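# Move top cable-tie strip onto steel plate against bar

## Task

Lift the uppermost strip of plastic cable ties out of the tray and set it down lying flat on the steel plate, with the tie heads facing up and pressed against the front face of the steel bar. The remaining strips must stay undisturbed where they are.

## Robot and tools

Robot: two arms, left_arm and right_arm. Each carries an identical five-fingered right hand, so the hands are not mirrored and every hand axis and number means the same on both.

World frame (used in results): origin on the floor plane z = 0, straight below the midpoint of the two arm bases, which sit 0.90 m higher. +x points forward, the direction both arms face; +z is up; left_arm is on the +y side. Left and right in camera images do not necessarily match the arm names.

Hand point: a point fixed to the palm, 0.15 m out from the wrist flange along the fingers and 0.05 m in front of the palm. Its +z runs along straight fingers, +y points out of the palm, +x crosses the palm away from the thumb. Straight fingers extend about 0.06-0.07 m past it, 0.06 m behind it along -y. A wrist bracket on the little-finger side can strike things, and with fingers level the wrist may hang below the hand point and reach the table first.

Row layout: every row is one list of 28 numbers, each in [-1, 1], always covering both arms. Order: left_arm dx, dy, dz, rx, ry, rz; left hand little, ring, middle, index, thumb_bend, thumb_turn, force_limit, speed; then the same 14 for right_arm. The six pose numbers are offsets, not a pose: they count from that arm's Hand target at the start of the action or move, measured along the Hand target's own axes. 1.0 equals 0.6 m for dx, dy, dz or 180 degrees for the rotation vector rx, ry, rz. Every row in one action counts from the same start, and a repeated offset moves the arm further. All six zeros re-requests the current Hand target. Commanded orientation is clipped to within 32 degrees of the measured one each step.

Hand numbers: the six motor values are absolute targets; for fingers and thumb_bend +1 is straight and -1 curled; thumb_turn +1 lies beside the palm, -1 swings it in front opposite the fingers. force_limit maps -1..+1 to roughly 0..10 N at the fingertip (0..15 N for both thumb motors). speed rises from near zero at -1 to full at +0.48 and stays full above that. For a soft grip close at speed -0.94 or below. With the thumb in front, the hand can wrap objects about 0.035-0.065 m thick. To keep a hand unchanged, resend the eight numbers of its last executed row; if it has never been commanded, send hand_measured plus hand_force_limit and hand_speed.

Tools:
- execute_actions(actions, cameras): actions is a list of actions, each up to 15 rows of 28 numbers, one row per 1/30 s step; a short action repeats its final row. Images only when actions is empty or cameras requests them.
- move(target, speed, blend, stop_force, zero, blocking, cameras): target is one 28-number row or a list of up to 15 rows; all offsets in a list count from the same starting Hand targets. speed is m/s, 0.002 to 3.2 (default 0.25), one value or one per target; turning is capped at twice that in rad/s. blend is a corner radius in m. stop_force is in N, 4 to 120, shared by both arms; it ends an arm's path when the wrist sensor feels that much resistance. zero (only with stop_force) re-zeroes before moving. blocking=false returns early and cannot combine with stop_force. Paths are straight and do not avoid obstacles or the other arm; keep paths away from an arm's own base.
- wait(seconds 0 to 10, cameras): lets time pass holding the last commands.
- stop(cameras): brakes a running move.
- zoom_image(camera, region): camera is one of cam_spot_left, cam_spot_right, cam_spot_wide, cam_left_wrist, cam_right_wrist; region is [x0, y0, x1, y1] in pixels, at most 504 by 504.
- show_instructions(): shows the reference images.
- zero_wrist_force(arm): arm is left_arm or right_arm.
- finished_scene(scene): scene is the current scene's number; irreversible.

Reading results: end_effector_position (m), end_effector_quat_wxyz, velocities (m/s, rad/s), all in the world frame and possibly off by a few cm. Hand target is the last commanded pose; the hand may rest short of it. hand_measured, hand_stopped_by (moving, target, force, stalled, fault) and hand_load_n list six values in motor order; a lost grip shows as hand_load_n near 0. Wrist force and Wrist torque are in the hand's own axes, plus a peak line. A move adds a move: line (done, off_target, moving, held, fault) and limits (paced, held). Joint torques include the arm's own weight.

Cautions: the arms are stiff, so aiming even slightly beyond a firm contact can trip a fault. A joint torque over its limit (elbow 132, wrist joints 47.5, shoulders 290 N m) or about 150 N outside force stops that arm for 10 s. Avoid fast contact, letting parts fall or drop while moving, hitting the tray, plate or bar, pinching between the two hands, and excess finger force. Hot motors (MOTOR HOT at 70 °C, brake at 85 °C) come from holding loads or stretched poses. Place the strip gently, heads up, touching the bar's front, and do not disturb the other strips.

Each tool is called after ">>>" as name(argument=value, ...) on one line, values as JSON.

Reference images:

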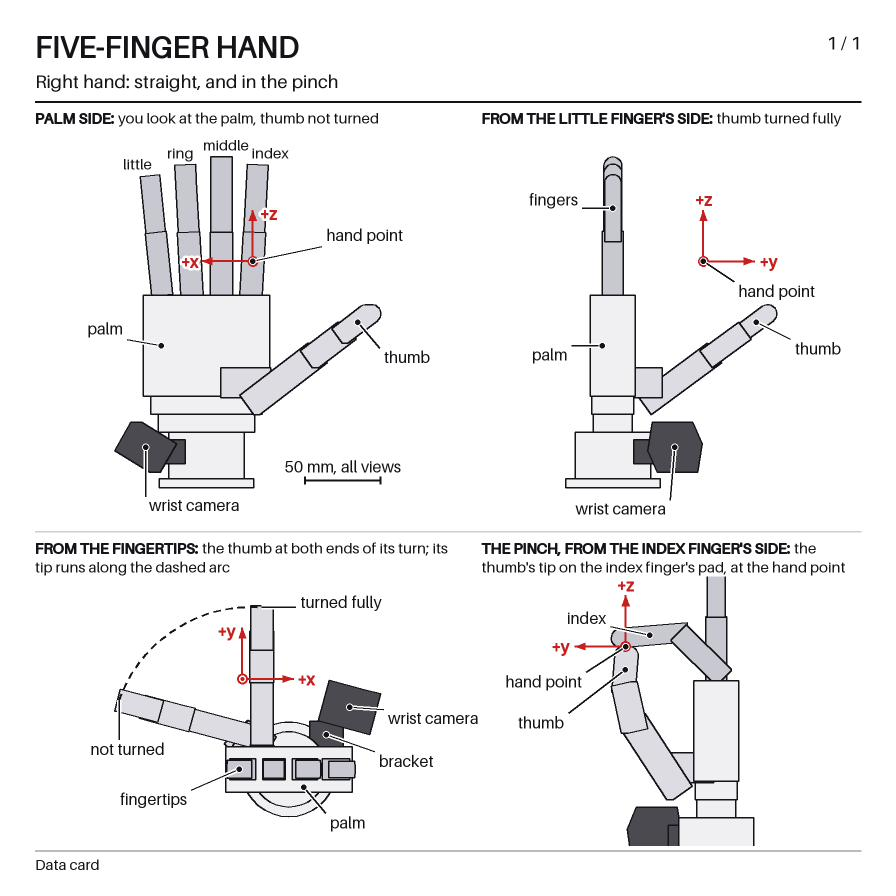

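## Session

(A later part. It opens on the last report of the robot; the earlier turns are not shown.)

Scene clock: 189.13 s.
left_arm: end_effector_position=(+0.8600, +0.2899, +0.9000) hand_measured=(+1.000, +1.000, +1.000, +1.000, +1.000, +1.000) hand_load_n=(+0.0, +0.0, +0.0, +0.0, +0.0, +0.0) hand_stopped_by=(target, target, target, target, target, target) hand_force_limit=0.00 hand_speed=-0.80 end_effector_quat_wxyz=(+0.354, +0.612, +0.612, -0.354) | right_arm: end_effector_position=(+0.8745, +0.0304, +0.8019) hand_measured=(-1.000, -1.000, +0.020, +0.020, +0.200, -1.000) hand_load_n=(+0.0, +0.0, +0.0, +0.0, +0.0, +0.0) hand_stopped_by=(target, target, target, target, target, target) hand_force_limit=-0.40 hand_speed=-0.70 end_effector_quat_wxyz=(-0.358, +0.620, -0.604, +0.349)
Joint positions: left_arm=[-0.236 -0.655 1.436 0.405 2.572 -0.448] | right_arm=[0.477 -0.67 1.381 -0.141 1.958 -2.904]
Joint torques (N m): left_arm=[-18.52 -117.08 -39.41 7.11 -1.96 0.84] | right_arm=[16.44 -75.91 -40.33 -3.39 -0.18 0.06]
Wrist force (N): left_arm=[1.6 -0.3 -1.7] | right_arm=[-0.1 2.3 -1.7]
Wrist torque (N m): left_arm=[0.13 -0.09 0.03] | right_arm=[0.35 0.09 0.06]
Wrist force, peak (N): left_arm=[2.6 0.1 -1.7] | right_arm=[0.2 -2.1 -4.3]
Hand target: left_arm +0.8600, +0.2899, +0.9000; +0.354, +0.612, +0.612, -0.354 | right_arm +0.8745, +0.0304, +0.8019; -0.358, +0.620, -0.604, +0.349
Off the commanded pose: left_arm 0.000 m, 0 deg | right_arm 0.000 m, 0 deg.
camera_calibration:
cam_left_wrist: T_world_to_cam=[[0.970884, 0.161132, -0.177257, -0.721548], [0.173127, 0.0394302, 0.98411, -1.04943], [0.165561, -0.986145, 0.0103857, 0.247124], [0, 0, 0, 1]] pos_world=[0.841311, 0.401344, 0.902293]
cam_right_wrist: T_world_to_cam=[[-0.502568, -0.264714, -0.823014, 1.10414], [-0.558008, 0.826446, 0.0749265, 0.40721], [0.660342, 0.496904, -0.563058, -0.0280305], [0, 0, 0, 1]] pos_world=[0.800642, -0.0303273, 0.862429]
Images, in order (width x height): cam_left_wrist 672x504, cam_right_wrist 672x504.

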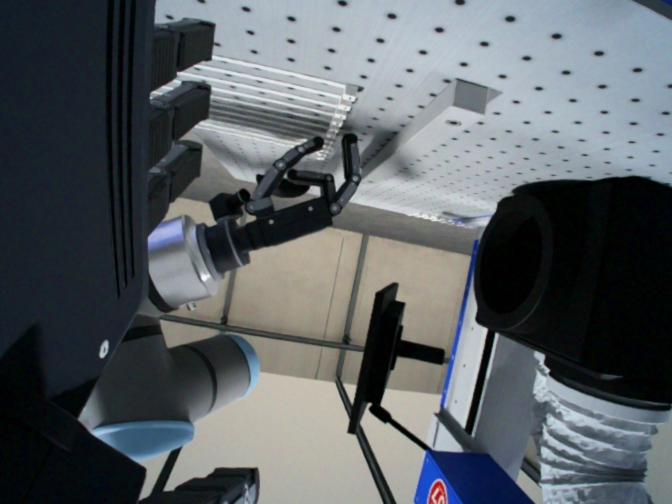

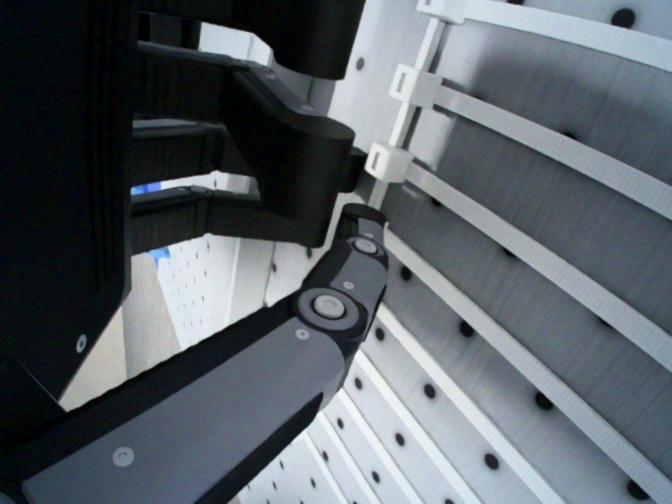

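>>> move(target=[[0,0,0,0,0,0,1,1,1,1,1,1,0,-0.8,0,-0.101,-0.0583,0,0,0,-1,-1,0.02,0.02,0.2,-1,-0.4,-0.7],[0,0,0,0,0,0,1,1,1,1,1,1,0,-0.8,-0.0157,0.0242,-0.192,-0.1667,0,0,1,1,1,1,1,1,-0.4,0.3]], speed=[0.08,0.25], blend=[0.02,0], cameras=["cam_left_wrist","cam_right_wrist"])

Scene clock: 198.70 s.
left_arm: end_effector_position=(+0.8600, +0.2899, +0.9000) hand_measured=(+1.000, +1.000, +1.000, +1.000, +1.000, +1.000) hand_load_n=(+0.0, +0.0, +0.0, +0.0, +0.0, +0.0) hand_stopped_by=(target, target, target, target, target, target) hand_force_limit=0.00 hand_speed=-0.80 end_effector_quat_wxyz=(+0.354, +0.612, +0.612, -0.354) | right_arm: end_effector_position=(+0.7672, +0.0371, +0.8468) hand_measured=(+1.000, +1.000, +1.000, +1.000, +1.000, +1.000) hand_load_n=(+0.0, +0.0, +0.0, +0.0, +0.0, +0.0) hand_stopped_by=(target, target, target, target, target, target) hand_force_limit=-0.40 hand_speed=0.30 end_effector_quat_wxyz=(-0.185, +0.692, -0.674, +0.181)
Joint positions: left_arm=[-0.236 -0.655 1.436 0.405 2.572 -0.448] | right_arm=[0.48 -0.665 1.208 0.549 1.793 -2.741]
Joint torques (N m): left_arm=[-18.03 -118.16 -39.06 7.26 -1.54 0.93] | right_arm=[-17.44 -116.49 -26.58 4.68 -1.68 -2.55]
Wrist force (N): left_arm=[1.6 0.1 -1.5] | right_arm=[0.2 1.9 -1.3]
Wrist torque (N m): left_arm=[0.16 -0.10 0.04] | right_arm=[0.30 0.05 0.09]
Wrist force, peak (N): left_arm=[2.2 -0.4 -2.1] | right_arm=[0.1 3.6 -1.0]
Hand target: left_arm +0.8600, +0.2899, +0.9000; +0.354, +0.612, +0.612, -0.354 | right_arm +0.7672, +0.0371, +0.8468; -0.185, +0.692, -0.674, +0.181
Off the commanded pose: left_arm 0.000 m, 0 deg | right_arm 0.000 m, 0 deg.
move: done
camera_calibration:
cam_left_wrist: T_world_to_cam=[[0.970884, 0.161132, -0.177257, -0.721548], [0.173127, 0.0394302, 0.98411, -1.04943], [0.165561, -0.986145, 0.0103857, 0.247124], [0, 0, 0, 1]] pos_world=[0.841311, 0.401344, 0.902293]
cam_right_wrist: T_world_to_cam=[[-0.84585, -0.273377, -0.458043, 1.04371], [-0.448521, 0.829296, 0.333311, 0.0354884], [0.288733, 0.487373, -0.824076, 0.571285], [0, 0, 0, 1]] pos_world=[0.733786, -0.0225342, 0.937015]
Images, in order (width x height): cam_left_wrist 672x504, cam_right_wrist 672x504.

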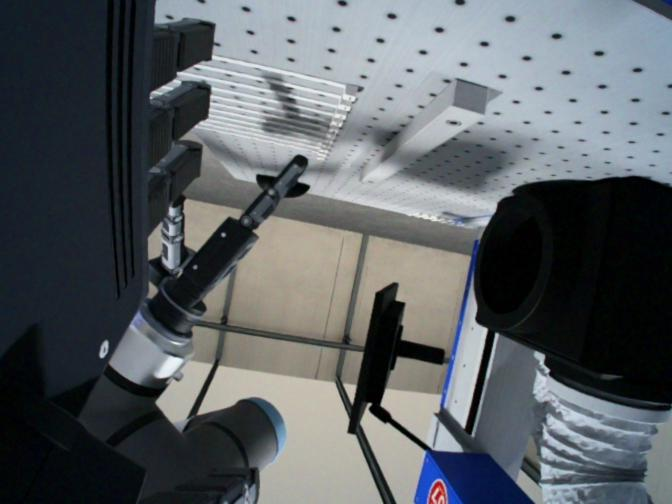

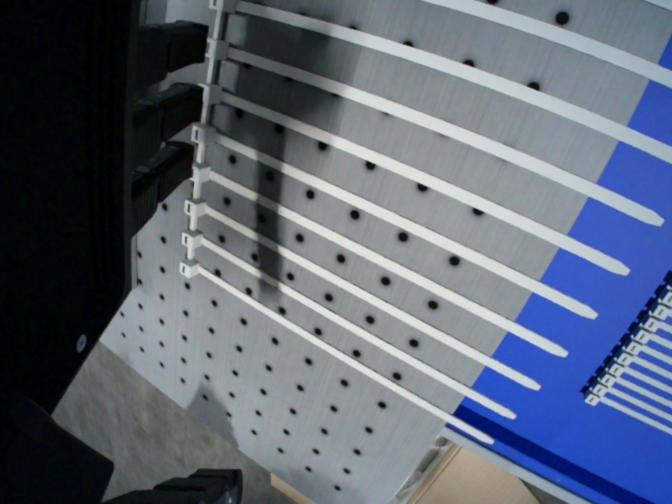

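>>> move(target=[0,0,0,0,0,0,1,1,1,1,1,1,0,-0.8,0.0012,0.0204,0.0463,0,0,0,1,1,1,1,1,1,-0.4,0.3], speed=0.06, cameras=["cam_left_wrist","cam_right_wrist"])

>>> zoom_image(camera="cam_left_wrist", region=[240, 40, 500, 300])

Scene clock: 213.30 s.
left_arm: end_effector_position=(+0.8600, +0.2899, +0.9000) hand_measured=(+1.000, +1.000, +1.000, +1.000, +1.000, +1.000) hand_load_n=(+0.0, +0.0, +0.0, +0.0, +0.0, +0.0) hand_stopped_by=(target, target, target, target, target, target) hand_force_limit=0.00 hand_speed=-0.80 end_effector_quat_wxyz=(+0.354, +0.612, +0.612, -0.354) | right_arm: end_effector_position=(+0.7706, +0.0364, +0.8164) hand_measured=(+1.000, +1.000, +1.000, +1.000, +1.000, +1.000) hand_load_n=(+0.0, +0.0, +0.0, +0.0, +0.0, +0.0) hand_stopped_by=(target, target, target, target, target, target) hand_force_limit=-0.40 hand_speed=0.30 end_effector_quat_wxyz=(-0.185, +0.692, -0.674, +0.181)
Joint positions: left_arm=[-0.236 -0.655 1.436 0.405 2.572 -0.448] | right_arm=[0.478 -0.634 1.208 0.517 1.791 -2.743]
Joint torques (N m): left_arm=[-17.37 -115.99 -39.8 6.88 -1.8 0.7] | right_arm=[-10.74 -116.39 -43.51 5.8 -1.48 -2.01]
Wrist force (N): left_arm=[2.0 0.3 -1.3] | right_arm=[0.2 1.7 -1.6]
Wrist torque (N m): left_arm=[0.18 -0.15 0.07] | right_arm=[0.29 0.05 0.16]
Wrist force, peak (N): left_arm=[2.5 0.0 -1.9] | right_arm=[0.2 1.9 -1.8]
Hand target: left_arm +0.8600, +0.2899, +0.9000; +0.354, +0.612, +0.612, -0.354 | right_arm +0.7706, +0.0364, +0.8167; -0.185, +0.692, -0.674, +0.181
Off the commanded pose: left_arm 0.000 m, 0 deg | right_arm 0.000 m, 0 deg.
move: done
camera_calibration:
cam_left_wrist: T_world_to_cam=[[0.970884, 0.161132, -0.177257, -0.721548], [0.173127, 0.0394302, 0.98411, -1.04943], [0.165561, -0.986145, 0.0103857, 0.247124], [0, 0, 0, 1]] pos_world=[0.841311, 0.401344, 0.902293]
cam_right_wrist: T_world_to_cam=[[-0.845775, -0.273383, -0.458178, 1.0324], [-0.448589, 0.829278, 0.333265, 0.0478066], [0.288848, 0.487401, -0.824019, 0.545404], [0, 0, 0, 1]] pos_world=[0.737086, -0.0232341, 0.906515]
Images, in order (width x height): cam_left_wrist 672x504, cam_right_wrist 672x504.

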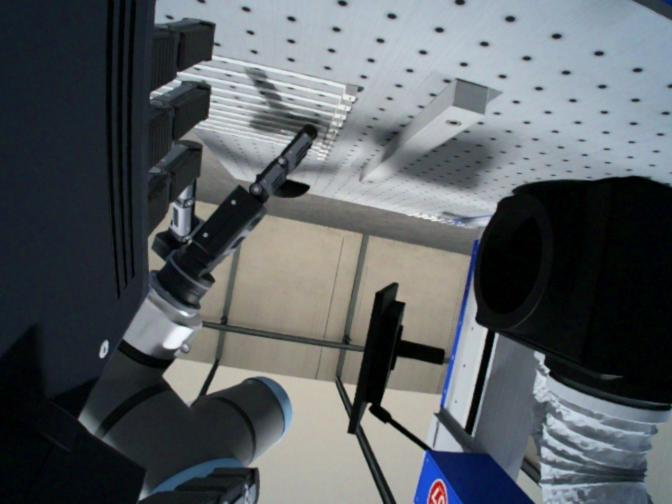

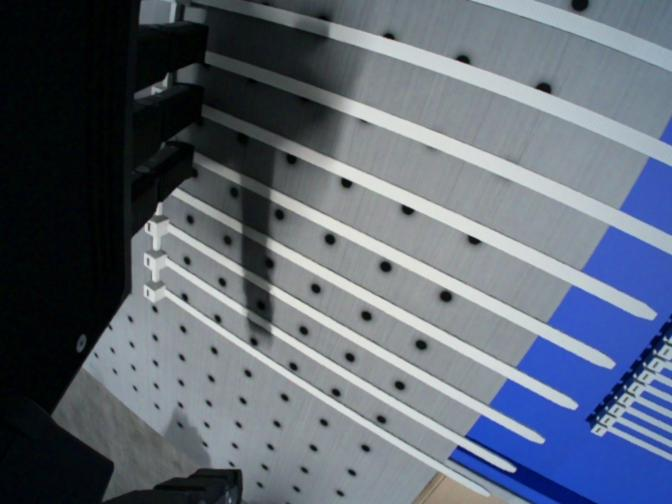

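Scaled by 1.938 from the camera's 672x504 image, which has a finer 960x720 frame.

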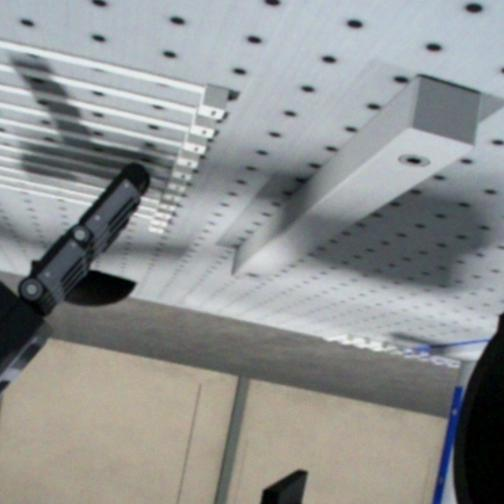

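>>> move(target=[0,0,0,0,0,0,1,1,1,1,1,1,0,-0.8,0,-0.101,0.0583,0,0,0,1,1,1,1,1,1,-0.4,0.3], speed=0.018, stop_force=5, cameras=["cam_left_wrist","cam_right_wrist"])

>>> zoom_image(camera="cam_left_wrist", region=[290, 40, 500, 250])

Scene clock: 223.33 s.
left_arm: end_effector_position=(+0.8600, +0.2899, +0.9000) hand_measured=(+1.000, +1.000, +1.000, +1.000, +1.000, +1.000) hand_load_n=(+0.0, +0.0, +0.0, +0.0, +0.0, +0.0) hand_stopped_by=(target, target, target, target, target, target) hand_force_limit=0.00 hand_speed=-0.80 end_effector_quat_wxyz=(+0.354, +0.612, +0.612, -0.354) | right_arm: end_effector_position=(+0.8357, +0.0381, +0.8167) hand_measured=(+1.000, +1.000, +1.000, +1.000, +1.000, +1.000) hand_load_n=(+0.0, +0.0, -4.0, +0.0, +0.0, +0.0) hand_stopped_by=(target, target, target, target, target, target) hand_force_limit=-0.40 hand_speed=0.30 end_effector_quat_wxyz=(-0.185, +0.692, -0.674, +0.181)
Joint positions: left_arm=[-0.236 -0.655 1.436 0.405 2.572 -0.448] | right_arm=[0.447 -0.552 1.039 0.598 1.777 -2.771]
Joint torques (N m): left_arm=[-17.22 -115.86 -39.08 7.03 -1.58 0.93] | right_arm=[15.85 -121.16 -31.57 -2.85 3.12 3.18]
Wrist force (N): left_arm=[1.8 -0.1 -1.1] | right_arm=[0.7 4.5 -7.3]
Wrist torque (N m): left_arm=[0.11 -0.15 0.04] | right_arm=[0.47 0.02 0.23]
Wrist force, peak (N): left_arm=[2.6 -0.1 -1.9] | right_arm=[0.8 7.1 -14.4]
Hand target: left_arm +0.8600, +0.2899, +0.9000; +0.354, +0.612, +0.612, -0.354 | right_arm +0.8357, +0.0381, +0.8167; -0.185, +0.692, -0.674, +0.181 (not the last commanded pose)
Off the commanded pose: left_arm 0.000 m, 0 deg | right_arm 0.005 m, 0 deg.
move: contact (right_arm)
camera_calibration:
cam_left_wrist: T_world_to_cam=[[0.970884, 0.161132, -0.177257, -0.721548], [0.173127, 0.0394302, 0.98411, -1.04943], [0.165561, -0.986145, 0.0103857, 0.247124], [0, 0, 0, 1]] pos_world=[0.841311, 0.401344, 0.902293]
cam_right_wrist: T_world_to_cam=[[-0.845837, -0.273355, -0.458079, 1.08807], [-0.44853, 0.82928, 0.33334, 0.0753516], [0.288756, 0.487414, -0.824044, 0.526198], [0, 0, 0, 1]] pos_world=[0.802186, -0.0215342, 0.906915]
Images, in order (width x height): cam_left_wrist 672x504, cam_right_wrist 672x504.

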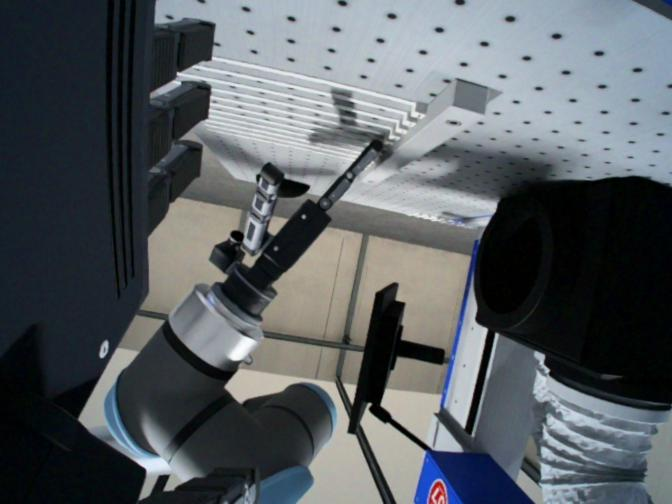

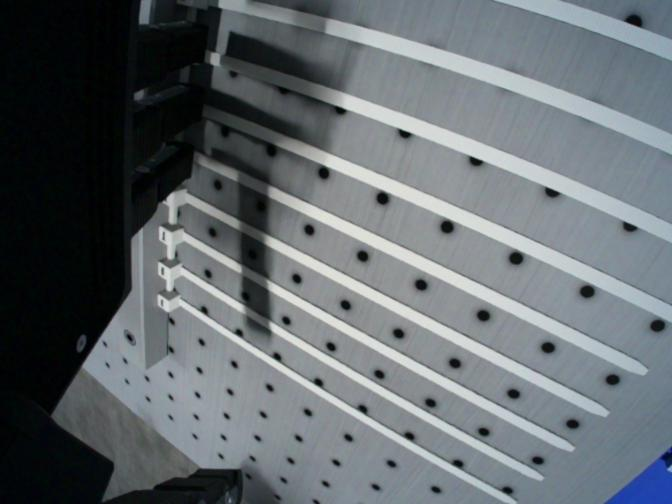

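Scaled by 2.400 from the camera's 672x504 image, which has a finer 960x720 frame.

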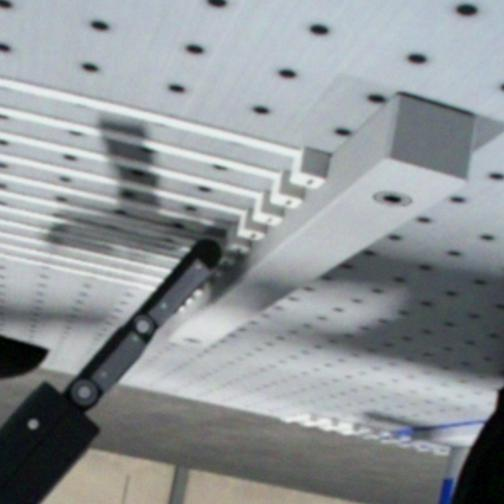

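>>> zoom_image(camera="cam_left_wrist", region=[380, 70, 480, 150])

>>> zoom_image(camera="cam_right_wrist", region=[110, 170, 270, 380])

Scaled by 5.040 from the camera's 672x504 image, which has a finer 960x720 frame.

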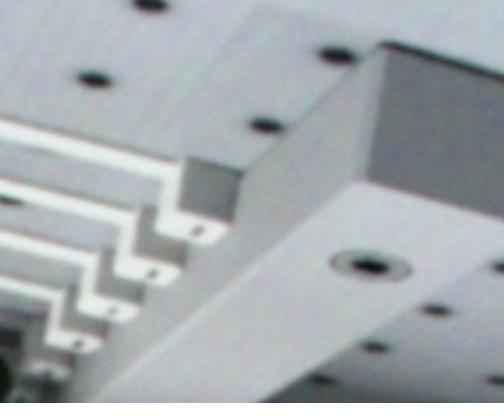

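Scaled by 2.400 from the camera's 672x504 image, which has a finer 960x720 frame.

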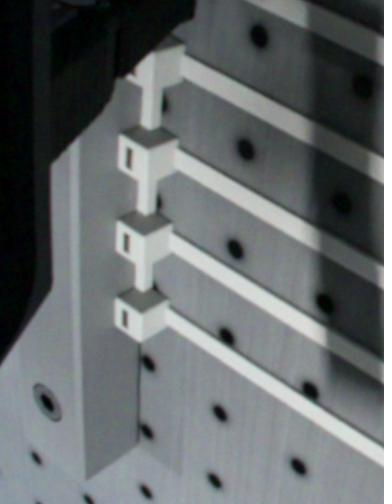

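>>> move(target=[[0,0,0,0,0,0,1,1,1,1,1,1,0,-0.8,0,0.0289,-0.0167,0,0,0,1,1,1,1,1,1,-0.4,0.3],[0,0,0,0,0,0,1,1,1,1,1,1,0,-0.8,0,-0.0112,-0.186,0,0,0,1,1,1,1,1,1,-0.4,0.3]], speed=[0.05,0.25], blend=[0.005,0], cameras=["all"])

>>> zoom_image(camera="cam_left_wrist", region=[330, 70, 480, 200])

>>> zoom_image(camera="cam_right_wrist", region=[120, 0, 320, 300])

Scene clock: 236.70 s.
left_arm: end_effector_position=(+0.8600, +0.2899, +0.9000) hand_measured=(+1.000, +1.000, +1.000, +1.000, +1.000, +1.000) hand_load_n=(+0.0, +0.0, +0.0, +0.0, +0.0, +0.0) hand_stopped_by=(target, target, target, target, target, target) hand_force_limit=0.00 hand_speed=-0.80 end_effector_quat_wxyz=(+0.354, +0.612, +0.612, -0.354) | right_arm: end_effector_position=(+0.7855, +0.0369, +0.9166) hand_measured=(+1.000, +1.000, +1.000, +1.000, +1.000, +1.000) hand_load_n=(+0.0, +0.0, +0.0, +0.0, +0.0, +0.0) hand_stopped_by=(target, target, target, target, target, target) hand_force_limit=-0.40 hand_speed=0.30 end_effector_quat_wxyz=(-0.185, +0.692, -0.674, +0.181)
Joint positions: left_arm=[-0.236 -0.655 1.436 0.405 2.572 -0.448] | right_arm=[0.471 -0.701 1.139 0.652 1.788 -2.75]
Joint torques (N m): left_arm=[-17.75 -116.18 -39.03 6.64 -1.72 0.94] | right_arm=[-18 -101.08 -46.74 0.03 -1.08 -2.32]
Wrist force (N): left_arm=[2.1 -0.3 -1.5] | right_arm=[0.3 1.5 -1.1]
Wrist torque (N m): left_arm=[0.11 -0.18 0.06] | right_arm=[0.23 0.02 0.02]
Wrist force, peak (N): left_arm=[2.1 0.0 -2.2] | right_arm=[0.5 4.4 -7.6]
Hand target: left_arm +0.8600, +0.2899, +0.9000; +0.354, +0.612, +0.612, -0.354 | right_arm +0.7857, +0.0368, +0.9167; -0.185, +0.692, -0.674, +0.181
Off the commanded pose: left_arm 0.000 m, 0 deg | right_arm 0.000 m, 0 deg.
move: done
camera_calibration:
cam_left_wrist: T_world_to_cam=[[0.970884, 0.161132, -0.177257, -0.721548], [0.173127, 0.0394302, 0.98411, -1.04943], [0.165561, -0.986145, 0.0103857, 0.247124], [0, 0, 0, 1]] pos_world=[0.841311, 0.401344, 0.902293]
cam_right_wrist: T_world_to_cam=[[-0.845862, -0.27347, -0.457965, 1.0909], [-0.44855, 0.829302, 0.33326, 0.020659], [0.288655, 0.487312, -0.824139, 0.623688], [0, 0, 0, 1]] pos_world=[0.751986, -0.0227342, 1.00671]

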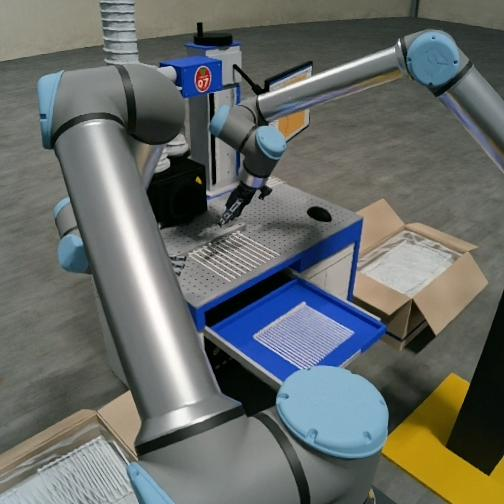

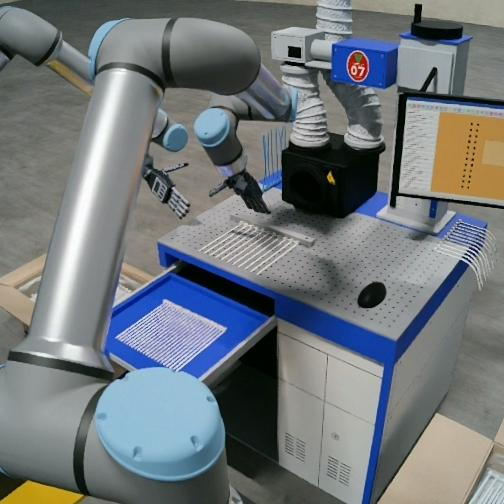

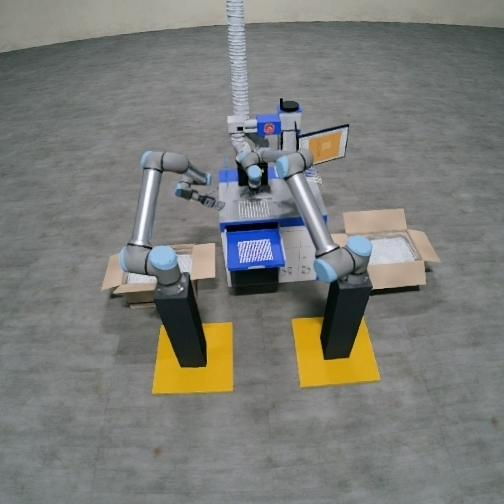

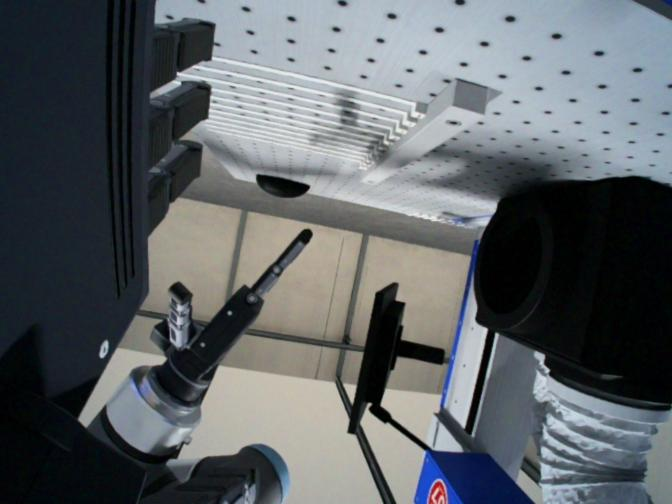

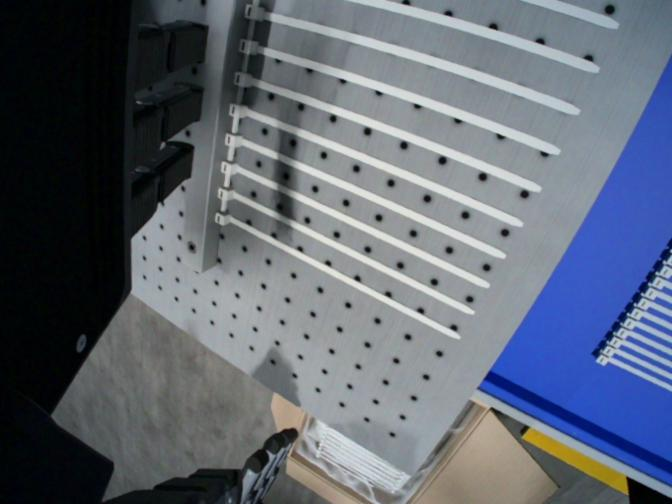

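Scaled by 3.360 from the camera's 672x504 image, which has a finer 960x720 frame.

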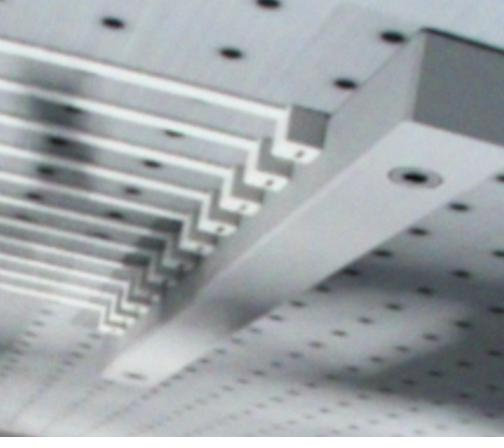

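Scaled by 1.680 from the camera's 672x504 image, which has a finer 960x720 frame.

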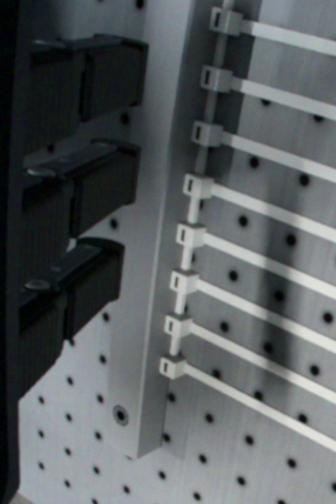

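>>> zoom_image(camera="cam_left_wrist", region=[350, 120, 420, 190])

>>> zoom_image(camera="cam_right_wrist", region=[190, 0, 290, 100])

>>> zoom_image(camera="cam_spot_left", region=[160, 200, 300, 300])

>>> zoom_image(camera="cam_spot_right", region=[190, 190, 330, 290])

Scaled by 7.200 from the camera's 672x504 image, which has a finer 960x720 frame.

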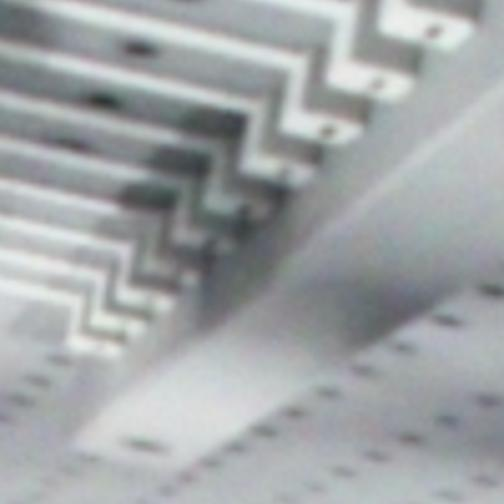

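Scaled by 5.040 from the camera's 672x504 image, which has a finer 960x720 frame.

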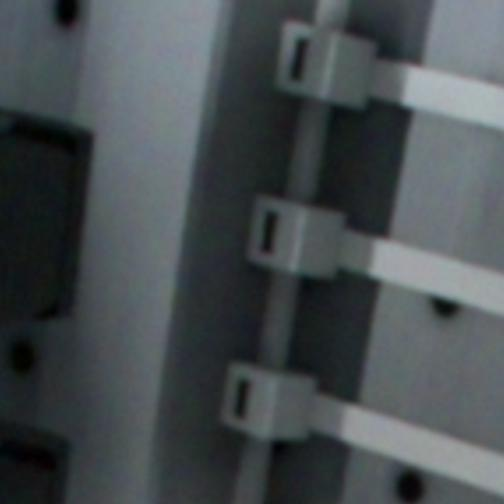

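Scaled by 3.600 from the camera's 504x504 image, which has a finer 720x720 frame.

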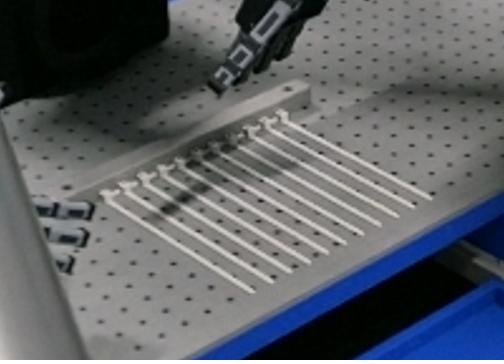

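Scaled by 3.600 from the camera's 504x504 image, which has a finer 720x720 frame.

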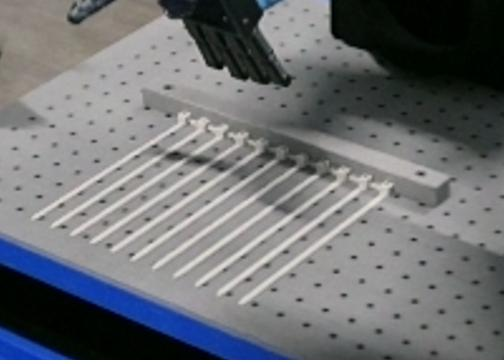

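>>> move(target=[0,0,0,0,0,0,1,1,1,1,1,1,0,-0.8,0.1457,0.0305,0.0921,0,0,0,1,1,1,1,1,1,-0.4,0.3], speed=0.2, cameras=["cam_left_wrist","cam_right_wrist"])

>>> zoom_image(camera="cam_right_wrist", region=[120, 0, 280, 240])

Scene clock: 276.67 s.
left_arm: end_effector_position=(+0.8600, +0.2899, +0.9000) hand_measured=(+1.000, +1.000, +1.000, +1.000, +1.000, +1.000) hand_load_n=(+0.0, +0.0, +0.0, +0.0, +0.0, +0.0) hand_stopped_by=(target, target, target, target, target, target) hand_force_limit=0.00 hand_speed=-0.80 end_effector_quat_wxyz=(+0.354, +0.612, +0.612, -0.354) | right_arm: end_effector_position=(+0.7998, -0.0503, +0.8598) hand_measured=(+1.000, +1.000, +1.000, +1.000, +1.000, +1.000) hand_load_n=(+0.0, +0.0, +0.0, +0.0, +0.0, +0.0) hand_stopped_by=(target, target, target, target, target, target) hand_force_limit=-0.40 hand_speed=0.30 end_effector_quat_wxyz=(-0.185, +0.692, -0.674, +0.181)
Joint positions: left_arm=[-0.236 -0.655 1.436 0.405 2.572 -0.448] | right_arm=[0.371 -0.718 1.281 0.509 1.741 -2.839]
Joint torques (N m): left_arm=[-17.17 -113.55 -39.28 6.98 -1.68 0.6] | right_arm=[6.66 -108.02 -37.24 4.5 2.67 2.21]
Wrist force (N): left_arm=[2.2 -0.3 -1.2] | right_arm=[0.3 1.7 -0.9]
Wrist torque (N m): left_arm=[0.09 -0.19 0.06] | right_arm=[0.26 0.00 0.04]
Wrist force, peak (N): left_arm=[2.3 -0.2 -2.1] | right_arm=[-1.7 1.1 -2.6]
Hand target: left_arm +0.8600, +0.2899, +0.9000; +0.354, +0.612, +0.612, -0.354 | right_arm +0.7997, -0.0503, +0.8597; -0.185, +0.692, -0.674, +0.181
Off the commanded pose: left_arm 0.000 m, 0 deg | right_arm 0.000 m, 0 deg.
move: done
camera_calibration:
cam_left_wrist: T_world_to_cam=[[0.970884, 0.161132, -0.177257, -0.721548], [0.173127, 0.0394302, 0.98411, -1.04943], [0.165561, -0.986145, 0.0103857, 0.247124], [0, 0, 0, 1]] pos_world=[0.841311, 0.401344, 0.902293]
cam_right_wrist: T_world_to_cam=[[-0.845813, -0.273313, -0.458149, 1.05329], [-0.448517, 0.829302, 0.333303, 0.118252], [0.288848, 0.487399, -0.82402, 0.614991], [0, 0, 0, 1]] pos_world=[0.766286, -0.109934, 0.949915]
Images, in order (width x height): cam_left_wrist 672x504, cam_right_wrist 672x504.

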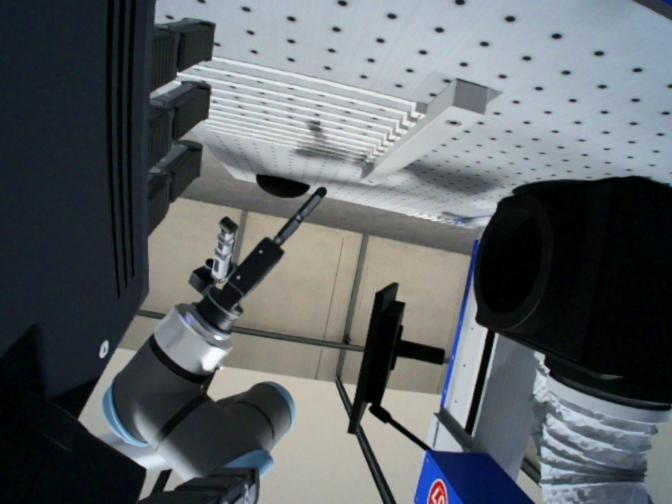

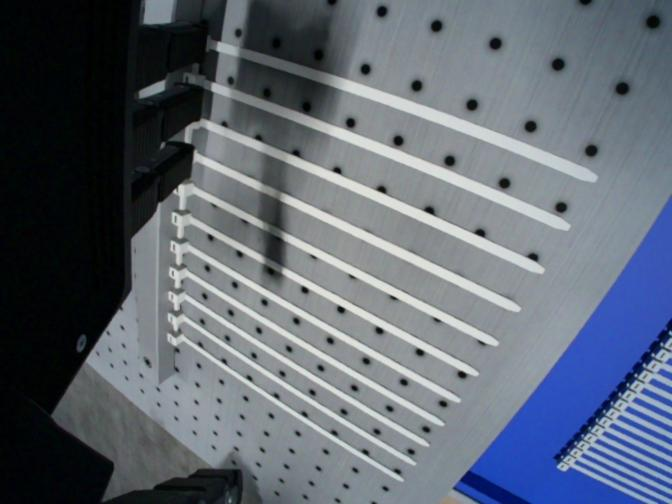

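Scaled by 2.100 from the camera's 672x504 image, which has a finer 960x720 frame.

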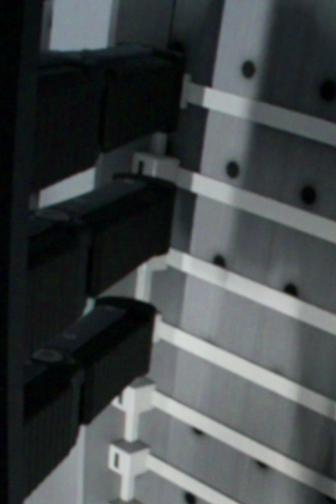

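>>> move(target=[0,0,0,0,0,0,1,1,1,1,1,1,0,-0.8,0,0.0283,0.0666,0,0,0,1,1,1,1,1,1,-0.4,0.3], speed=0.08)

>>> move(target=[0,0,0,0,0,0,1,1,1,1,1,1,0,-0.8,0,-0.0722,0.0417,0,0,0,1,1,1,1,1,1,-0.4,0.3], speed=0.018, stop_force=5, cameras=["cam_left_wrist","cam_right_wrist"])

>>> zoom_image(camera="cam_left_wrist", region=[330, 70, 480, 200])

>>> zoom_image(camera="cam_right_wrist", region=[100, 160, 260, 420])

Scene clock: 287.07 s.
left_arm: end_effector_position=(+0.8600, +0.2899, +0.9000) hand_measured=(+1.000, +1.000, +1.000, +1.000, +1.000, +1.000) hand_load_n=(+0.0, +0.0, +0.0, +0.0, +0.0, +0.0) hand_stopped_by=(target, target, target, target, target, target) hand_force_limit=0.00 hand_speed=-0.80 end_effector_quat_wxyz=(+0.354, +0.612, +0.612, -0.354) | right_arm: end_effector_position=(+0.8051, -0.0501, +0.8164) hand_measured=(+1.000, +1.000, +1.000, +1.000, +1.000, +1.000) hand_load_n=(+0.0, +0.0, +0.0, +0.0, +0.0, +0.0) hand_stopped_by=(target, target, target, target, target, target) hand_force_limit=-0.40 hand_speed=0.30 end_effector_quat_wxyz=(-0.185, +0.692, -0.674, +0.181) end_effector_velocity=(+0.000, +0.000, +0.004) end_effector_angular_velocity=(+0.000, +0.001, +0.000)
Joint positions: left_arm=[-0.236 -0.655 1.436 0.405 2.572 -0.448] | right_arm=[0.369 -0.67 1.278 0.465 1.74 -2.841]
Joint velocities: left_arm=[within noise] | right_arm=[0 -0.004 0 0.005 0 0.001]
Joint torques (N m): left_arm=[-15.81 -115.22 -39.34 6.95 -2 0.84] | right_arm=[-13.02 -115.23 -38.86 5.67 -1.61 -2.05]
Wrist force (N): left_arm=[2.2 0.0 -1.4] | right_arm=[0.2 1.8 -1.1]
Wrist torque (N m): left_arm=[0.15 -0.17 0.07] | right_arm=[0.28 0.02 0.17]
Wrist force, peak (N): left_arm=[2.3 0.0 -1.8] | right_arm=[0.2 2.4 -1.0]
Hand target: left_arm +0.8600, +0.2899, +0.9000; +0.354, +0.612, +0.612, -0.354 | right_arm +0.8050, -0.0502, +0.8166; -0.185, +0.692, -0.674, +0.181
Off the commanded pose: left_arm 0.000 m, 0 deg | right_arm 0.000 m, 0 deg.
move: done

Scene clock: 290.13 s.
left_arm: end_effector_position=(+0.8600, +0.2899, +0.9000) hand_measured=(+1.000, +1.000, +1.000, +1.000, +1.000, +1.000) hand_load_n=(+0.0, +0.0, -0.5, +0.0, +0.0, +0.0) hand_stopped_by=(target, target, target, target, target, target) hand_force_limit=0.00 hand_speed=-0.80 end_effector_quat_wxyz=(+0.354, +0.612, +0.612, -0.354) | right_arm: end_effector_position=(+0.8383, -0.0493, +0.8166) hand_measured=(+1.000, +1.000, +1.000, +1.000, +1.000, +1.000) hand_load_n=(+0.0, -0.5, -3.5, +0.0, +0.0, +0.0) hand_stopped_by=(target, target, target, target, target, target) hand_force_limit=-0.40 hand_speed=0.30 end_effector_quat_wxyz=(-0.185, +0.692, -0.674, +0.181)
Joint positions: left_arm=[-0.236 -0.655 1.436 0.405 2.572 -0.448] | right_arm=[0.356 -0.629 1.193 0.506 1.734 -2.853]
Joint torques (N m): left_arm=[-15.37 -114.89 -39.3 6.75 -1.94 0.81] | right_arm=[17.09 -115.55 -27.48 -2.66 2.94 3.02]
Wrist force (N): left_arm=[1.3 0.0 -1.5] | right_arm=[0.1 4.4 -6.3]
Wrist torque (N m): left_arm=[0.15 -0.06 0.02] | right_arm=[0.44 0.11 0.21]
Wrist force, peak (N): left_arm=[2.0 -0.2 -2.1] | right_arm=[0.3 7.4 -13.1]
Hand target: left_arm +0.8600, +0.2899, +0.9000; +0.354, +0.612, +0.612, -0.354 | right_arm +0.8383, -0.0493, +0.8166; -0.185, +0.692, -0.674, +0.181 (not the last commanded pose)
Off the commanded pose: left_arm 0.000 m, 0 deg | right_arm 0.017 m, 0 deg.
move: contact (right_arm)
camera_calibration:
cam_left_wrist: T_world_to_cam=[[0.970884, 0.161132, -0.177257, -0.721548], [0.173127, 0.0394302, 0.98411, -1.04943], [0.165561, -0.986145, 0.0103857, 0.247124], [0, 0, 0, 1]] pos_world=[0.841311, 0.401344, 0.902293]
cam_right_wrist: T_world_to_cam=[[-0.845799, -0.273425, -0.458108, 1.06632], [-0.448602, 0.829256, 0.333302, 0.14912], [0.288756, 0.487415, -0.824043, 0.567964], [0, 0, 0, 1]] pos_world=[0.804786, -0.108934, 0.906815]
Images, in order (width x height): cam_left_wrist 672x504, cam_right_wrist 672x504.

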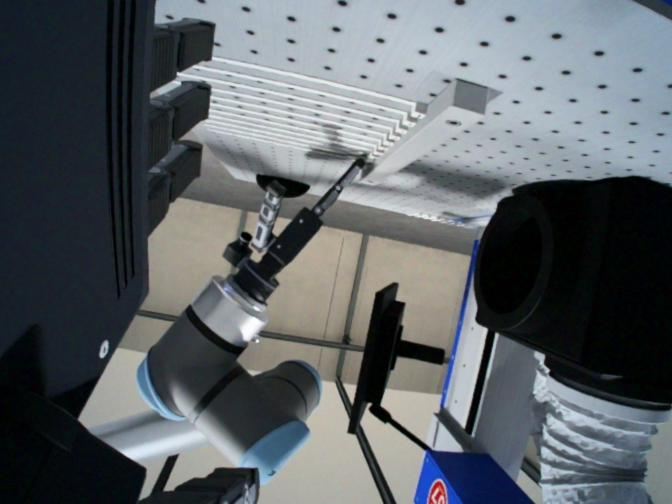

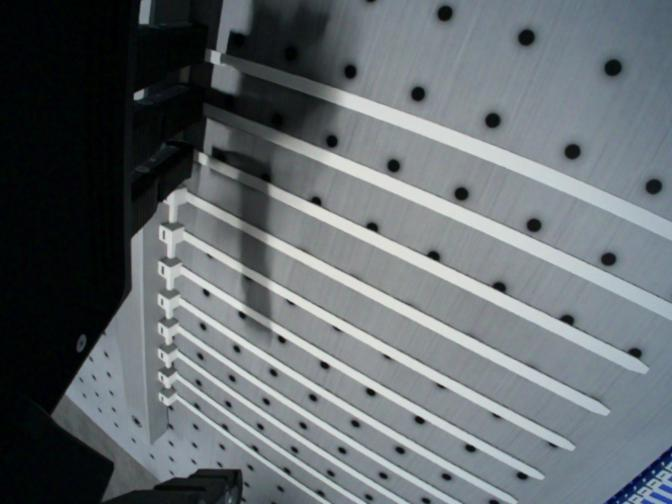

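Scaled by 3.360 from the camera's 672x504 image, which has a finer 960x720 frame.

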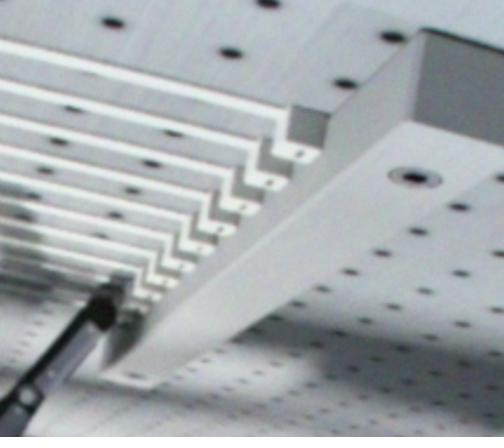

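Scaled by 1.938 from the camera's 672x504 image, which has a finer 960x720 frame.

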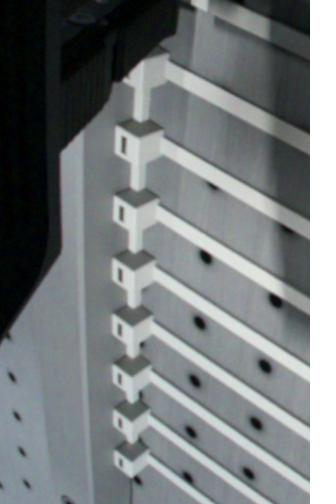

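>>> move(target=[[0,0,0,0,0,0,1,1,1,1,1,1,0,-0.8,0,0.0289,-0.0167,0,0,0,1,1,1,1,1,1,-0.4,0.3],[0,0,0,0,0,0,1,1,1,1,1,1,0,-0.8,0,-0.0112,-0.186,0,0,0,1,1,1,1,1,1,-0.4,0.3]], speed=[0.05,0.25], blend=[0.005,0], cameras=["cam_left_wrist","cam_right_wrist"])

>>> zoom_image(camera="cam_left_wrist", region=[330, 70, 480, 200])

Scene clock: 298.33 s.
left_arm: end_effector_position=(+0.8600, +0.2899, +0.9000) hand_measured=(+1.000, +1.000, +1.000, +1.000, +1.000, +1.000) hand_load_n=(+0.0, +0.0, +0.0, +0.0, +0.0, -0.5) hand_stopped_by=(target, target, target, target, target, target) hand_force_limit=0.00 hand_speed=-0.80 end_effector_quat_wxyz=(+0.354, +0.612, +0.612, -0.354) | right_arm: end_effector_position=(+0.7881, -0.0505, +0.9165) hand_measured=(+1.000, +1.000, +1.000, +1.000, +1.000, +1.000) hand_load_n=(+0.0, +0.0, +0.0, +0.0, +0.0, +0.0) hand_stopped_by=(target, target, target, target, target, target) hand_force_limit=-0.40 hand_speed=0.30 end_effector_quat_wxyz=(-0.185, +0.692, -0.674, +0.181)
Joint positions: left_arm=[-0.236 -0.655 1.436 0.405 2.572 -0.448] | right_arm=[0.376 -0.782 1.288 0.567 1.744 -2.835]
Joint torques (N m): left_arm=[-16.76 -113.4 -39.06 6.91 -1.88 0.89] | right_arm=[-17.68 -96.6 -45.91 -0.05 -1.18 -1.81]
Wrist force (N): left_arm=[2.0 -0.4 -1.7] | right_arm=[0.3 1.8 -1.2]
Wrist torque (N m): left_arm=[0.11 -0.16 0.05] | right_arm=[0.28 -0.01 0.01]
Wrist force, peak (N): left_arm=[2.5 -0.4 -1.7] | right_arm=[0.5 4.5 -6.7]
Hand target: left_arm +0.8600, +0.2899, +0.9000; +0.354, +0.612, +0.612, -0.354 | right_arm +0.7883, -0.0506, +0.9166; -0.185, +0.692, -0.674, +0.181
Off the commanded pose: left_arm 0.000 m, 0 deg | right_arm 0.000 m, 0 deg.
move: done
camera_calibration:
cam_left_wrist: T_world_to_cam=[[0.970884, 0.161132, -0.177257, -0.721548], [0.173127, 0.0394302, 0.98411, -1.04943], [0.165561, -0.986145, 0.0103857, 0.247124], [0, 0, 0, 1]] pos_world=[0.841311, 0.401344, 0.902293]
cam_right_wrist: T_world_to_cam=[[-0.845862, -0.27347, -0.457965, 1.0692], [-0.44855, 0.829302, 0.33326, 0.0943061], [0.288655, 0.487312, -0.824139, 0.665528], [0, 0, 0, 1]] pos_world=[0.754586, -0.110134, 1.00671]
Images, in order (width x height): cam_left_wrist 672x504, cam_right_wrist 672x504.

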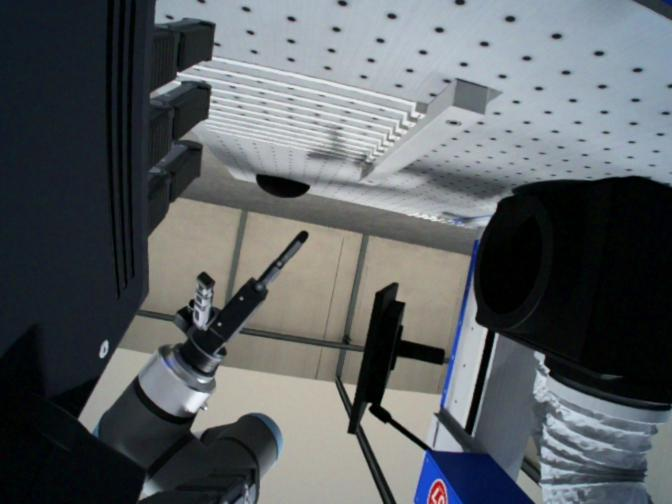

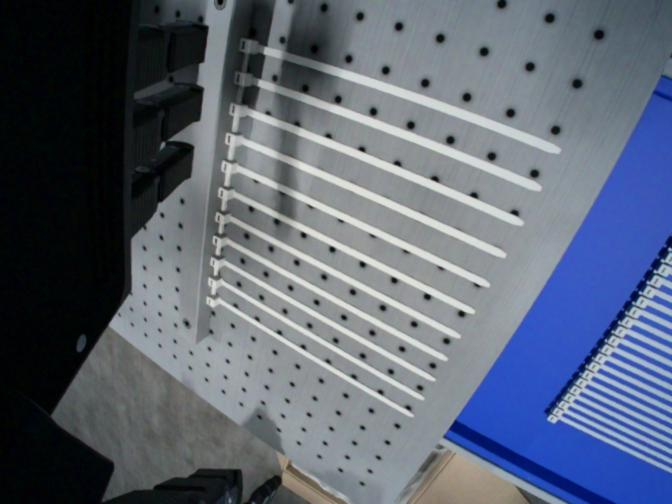

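Scaled by 3.360 from the camera's 672x504 image, which has a finer 960x720 frame.

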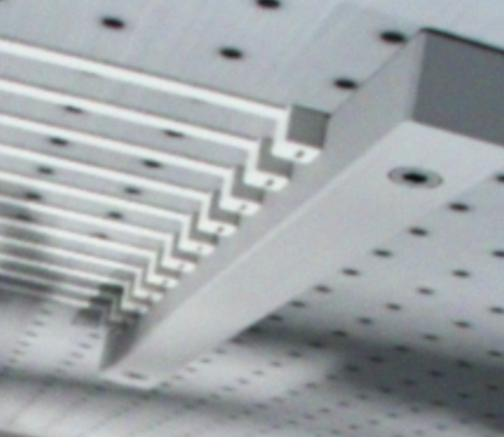

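>>> finished_scene(scene=3)

The scene is finished: the task was done.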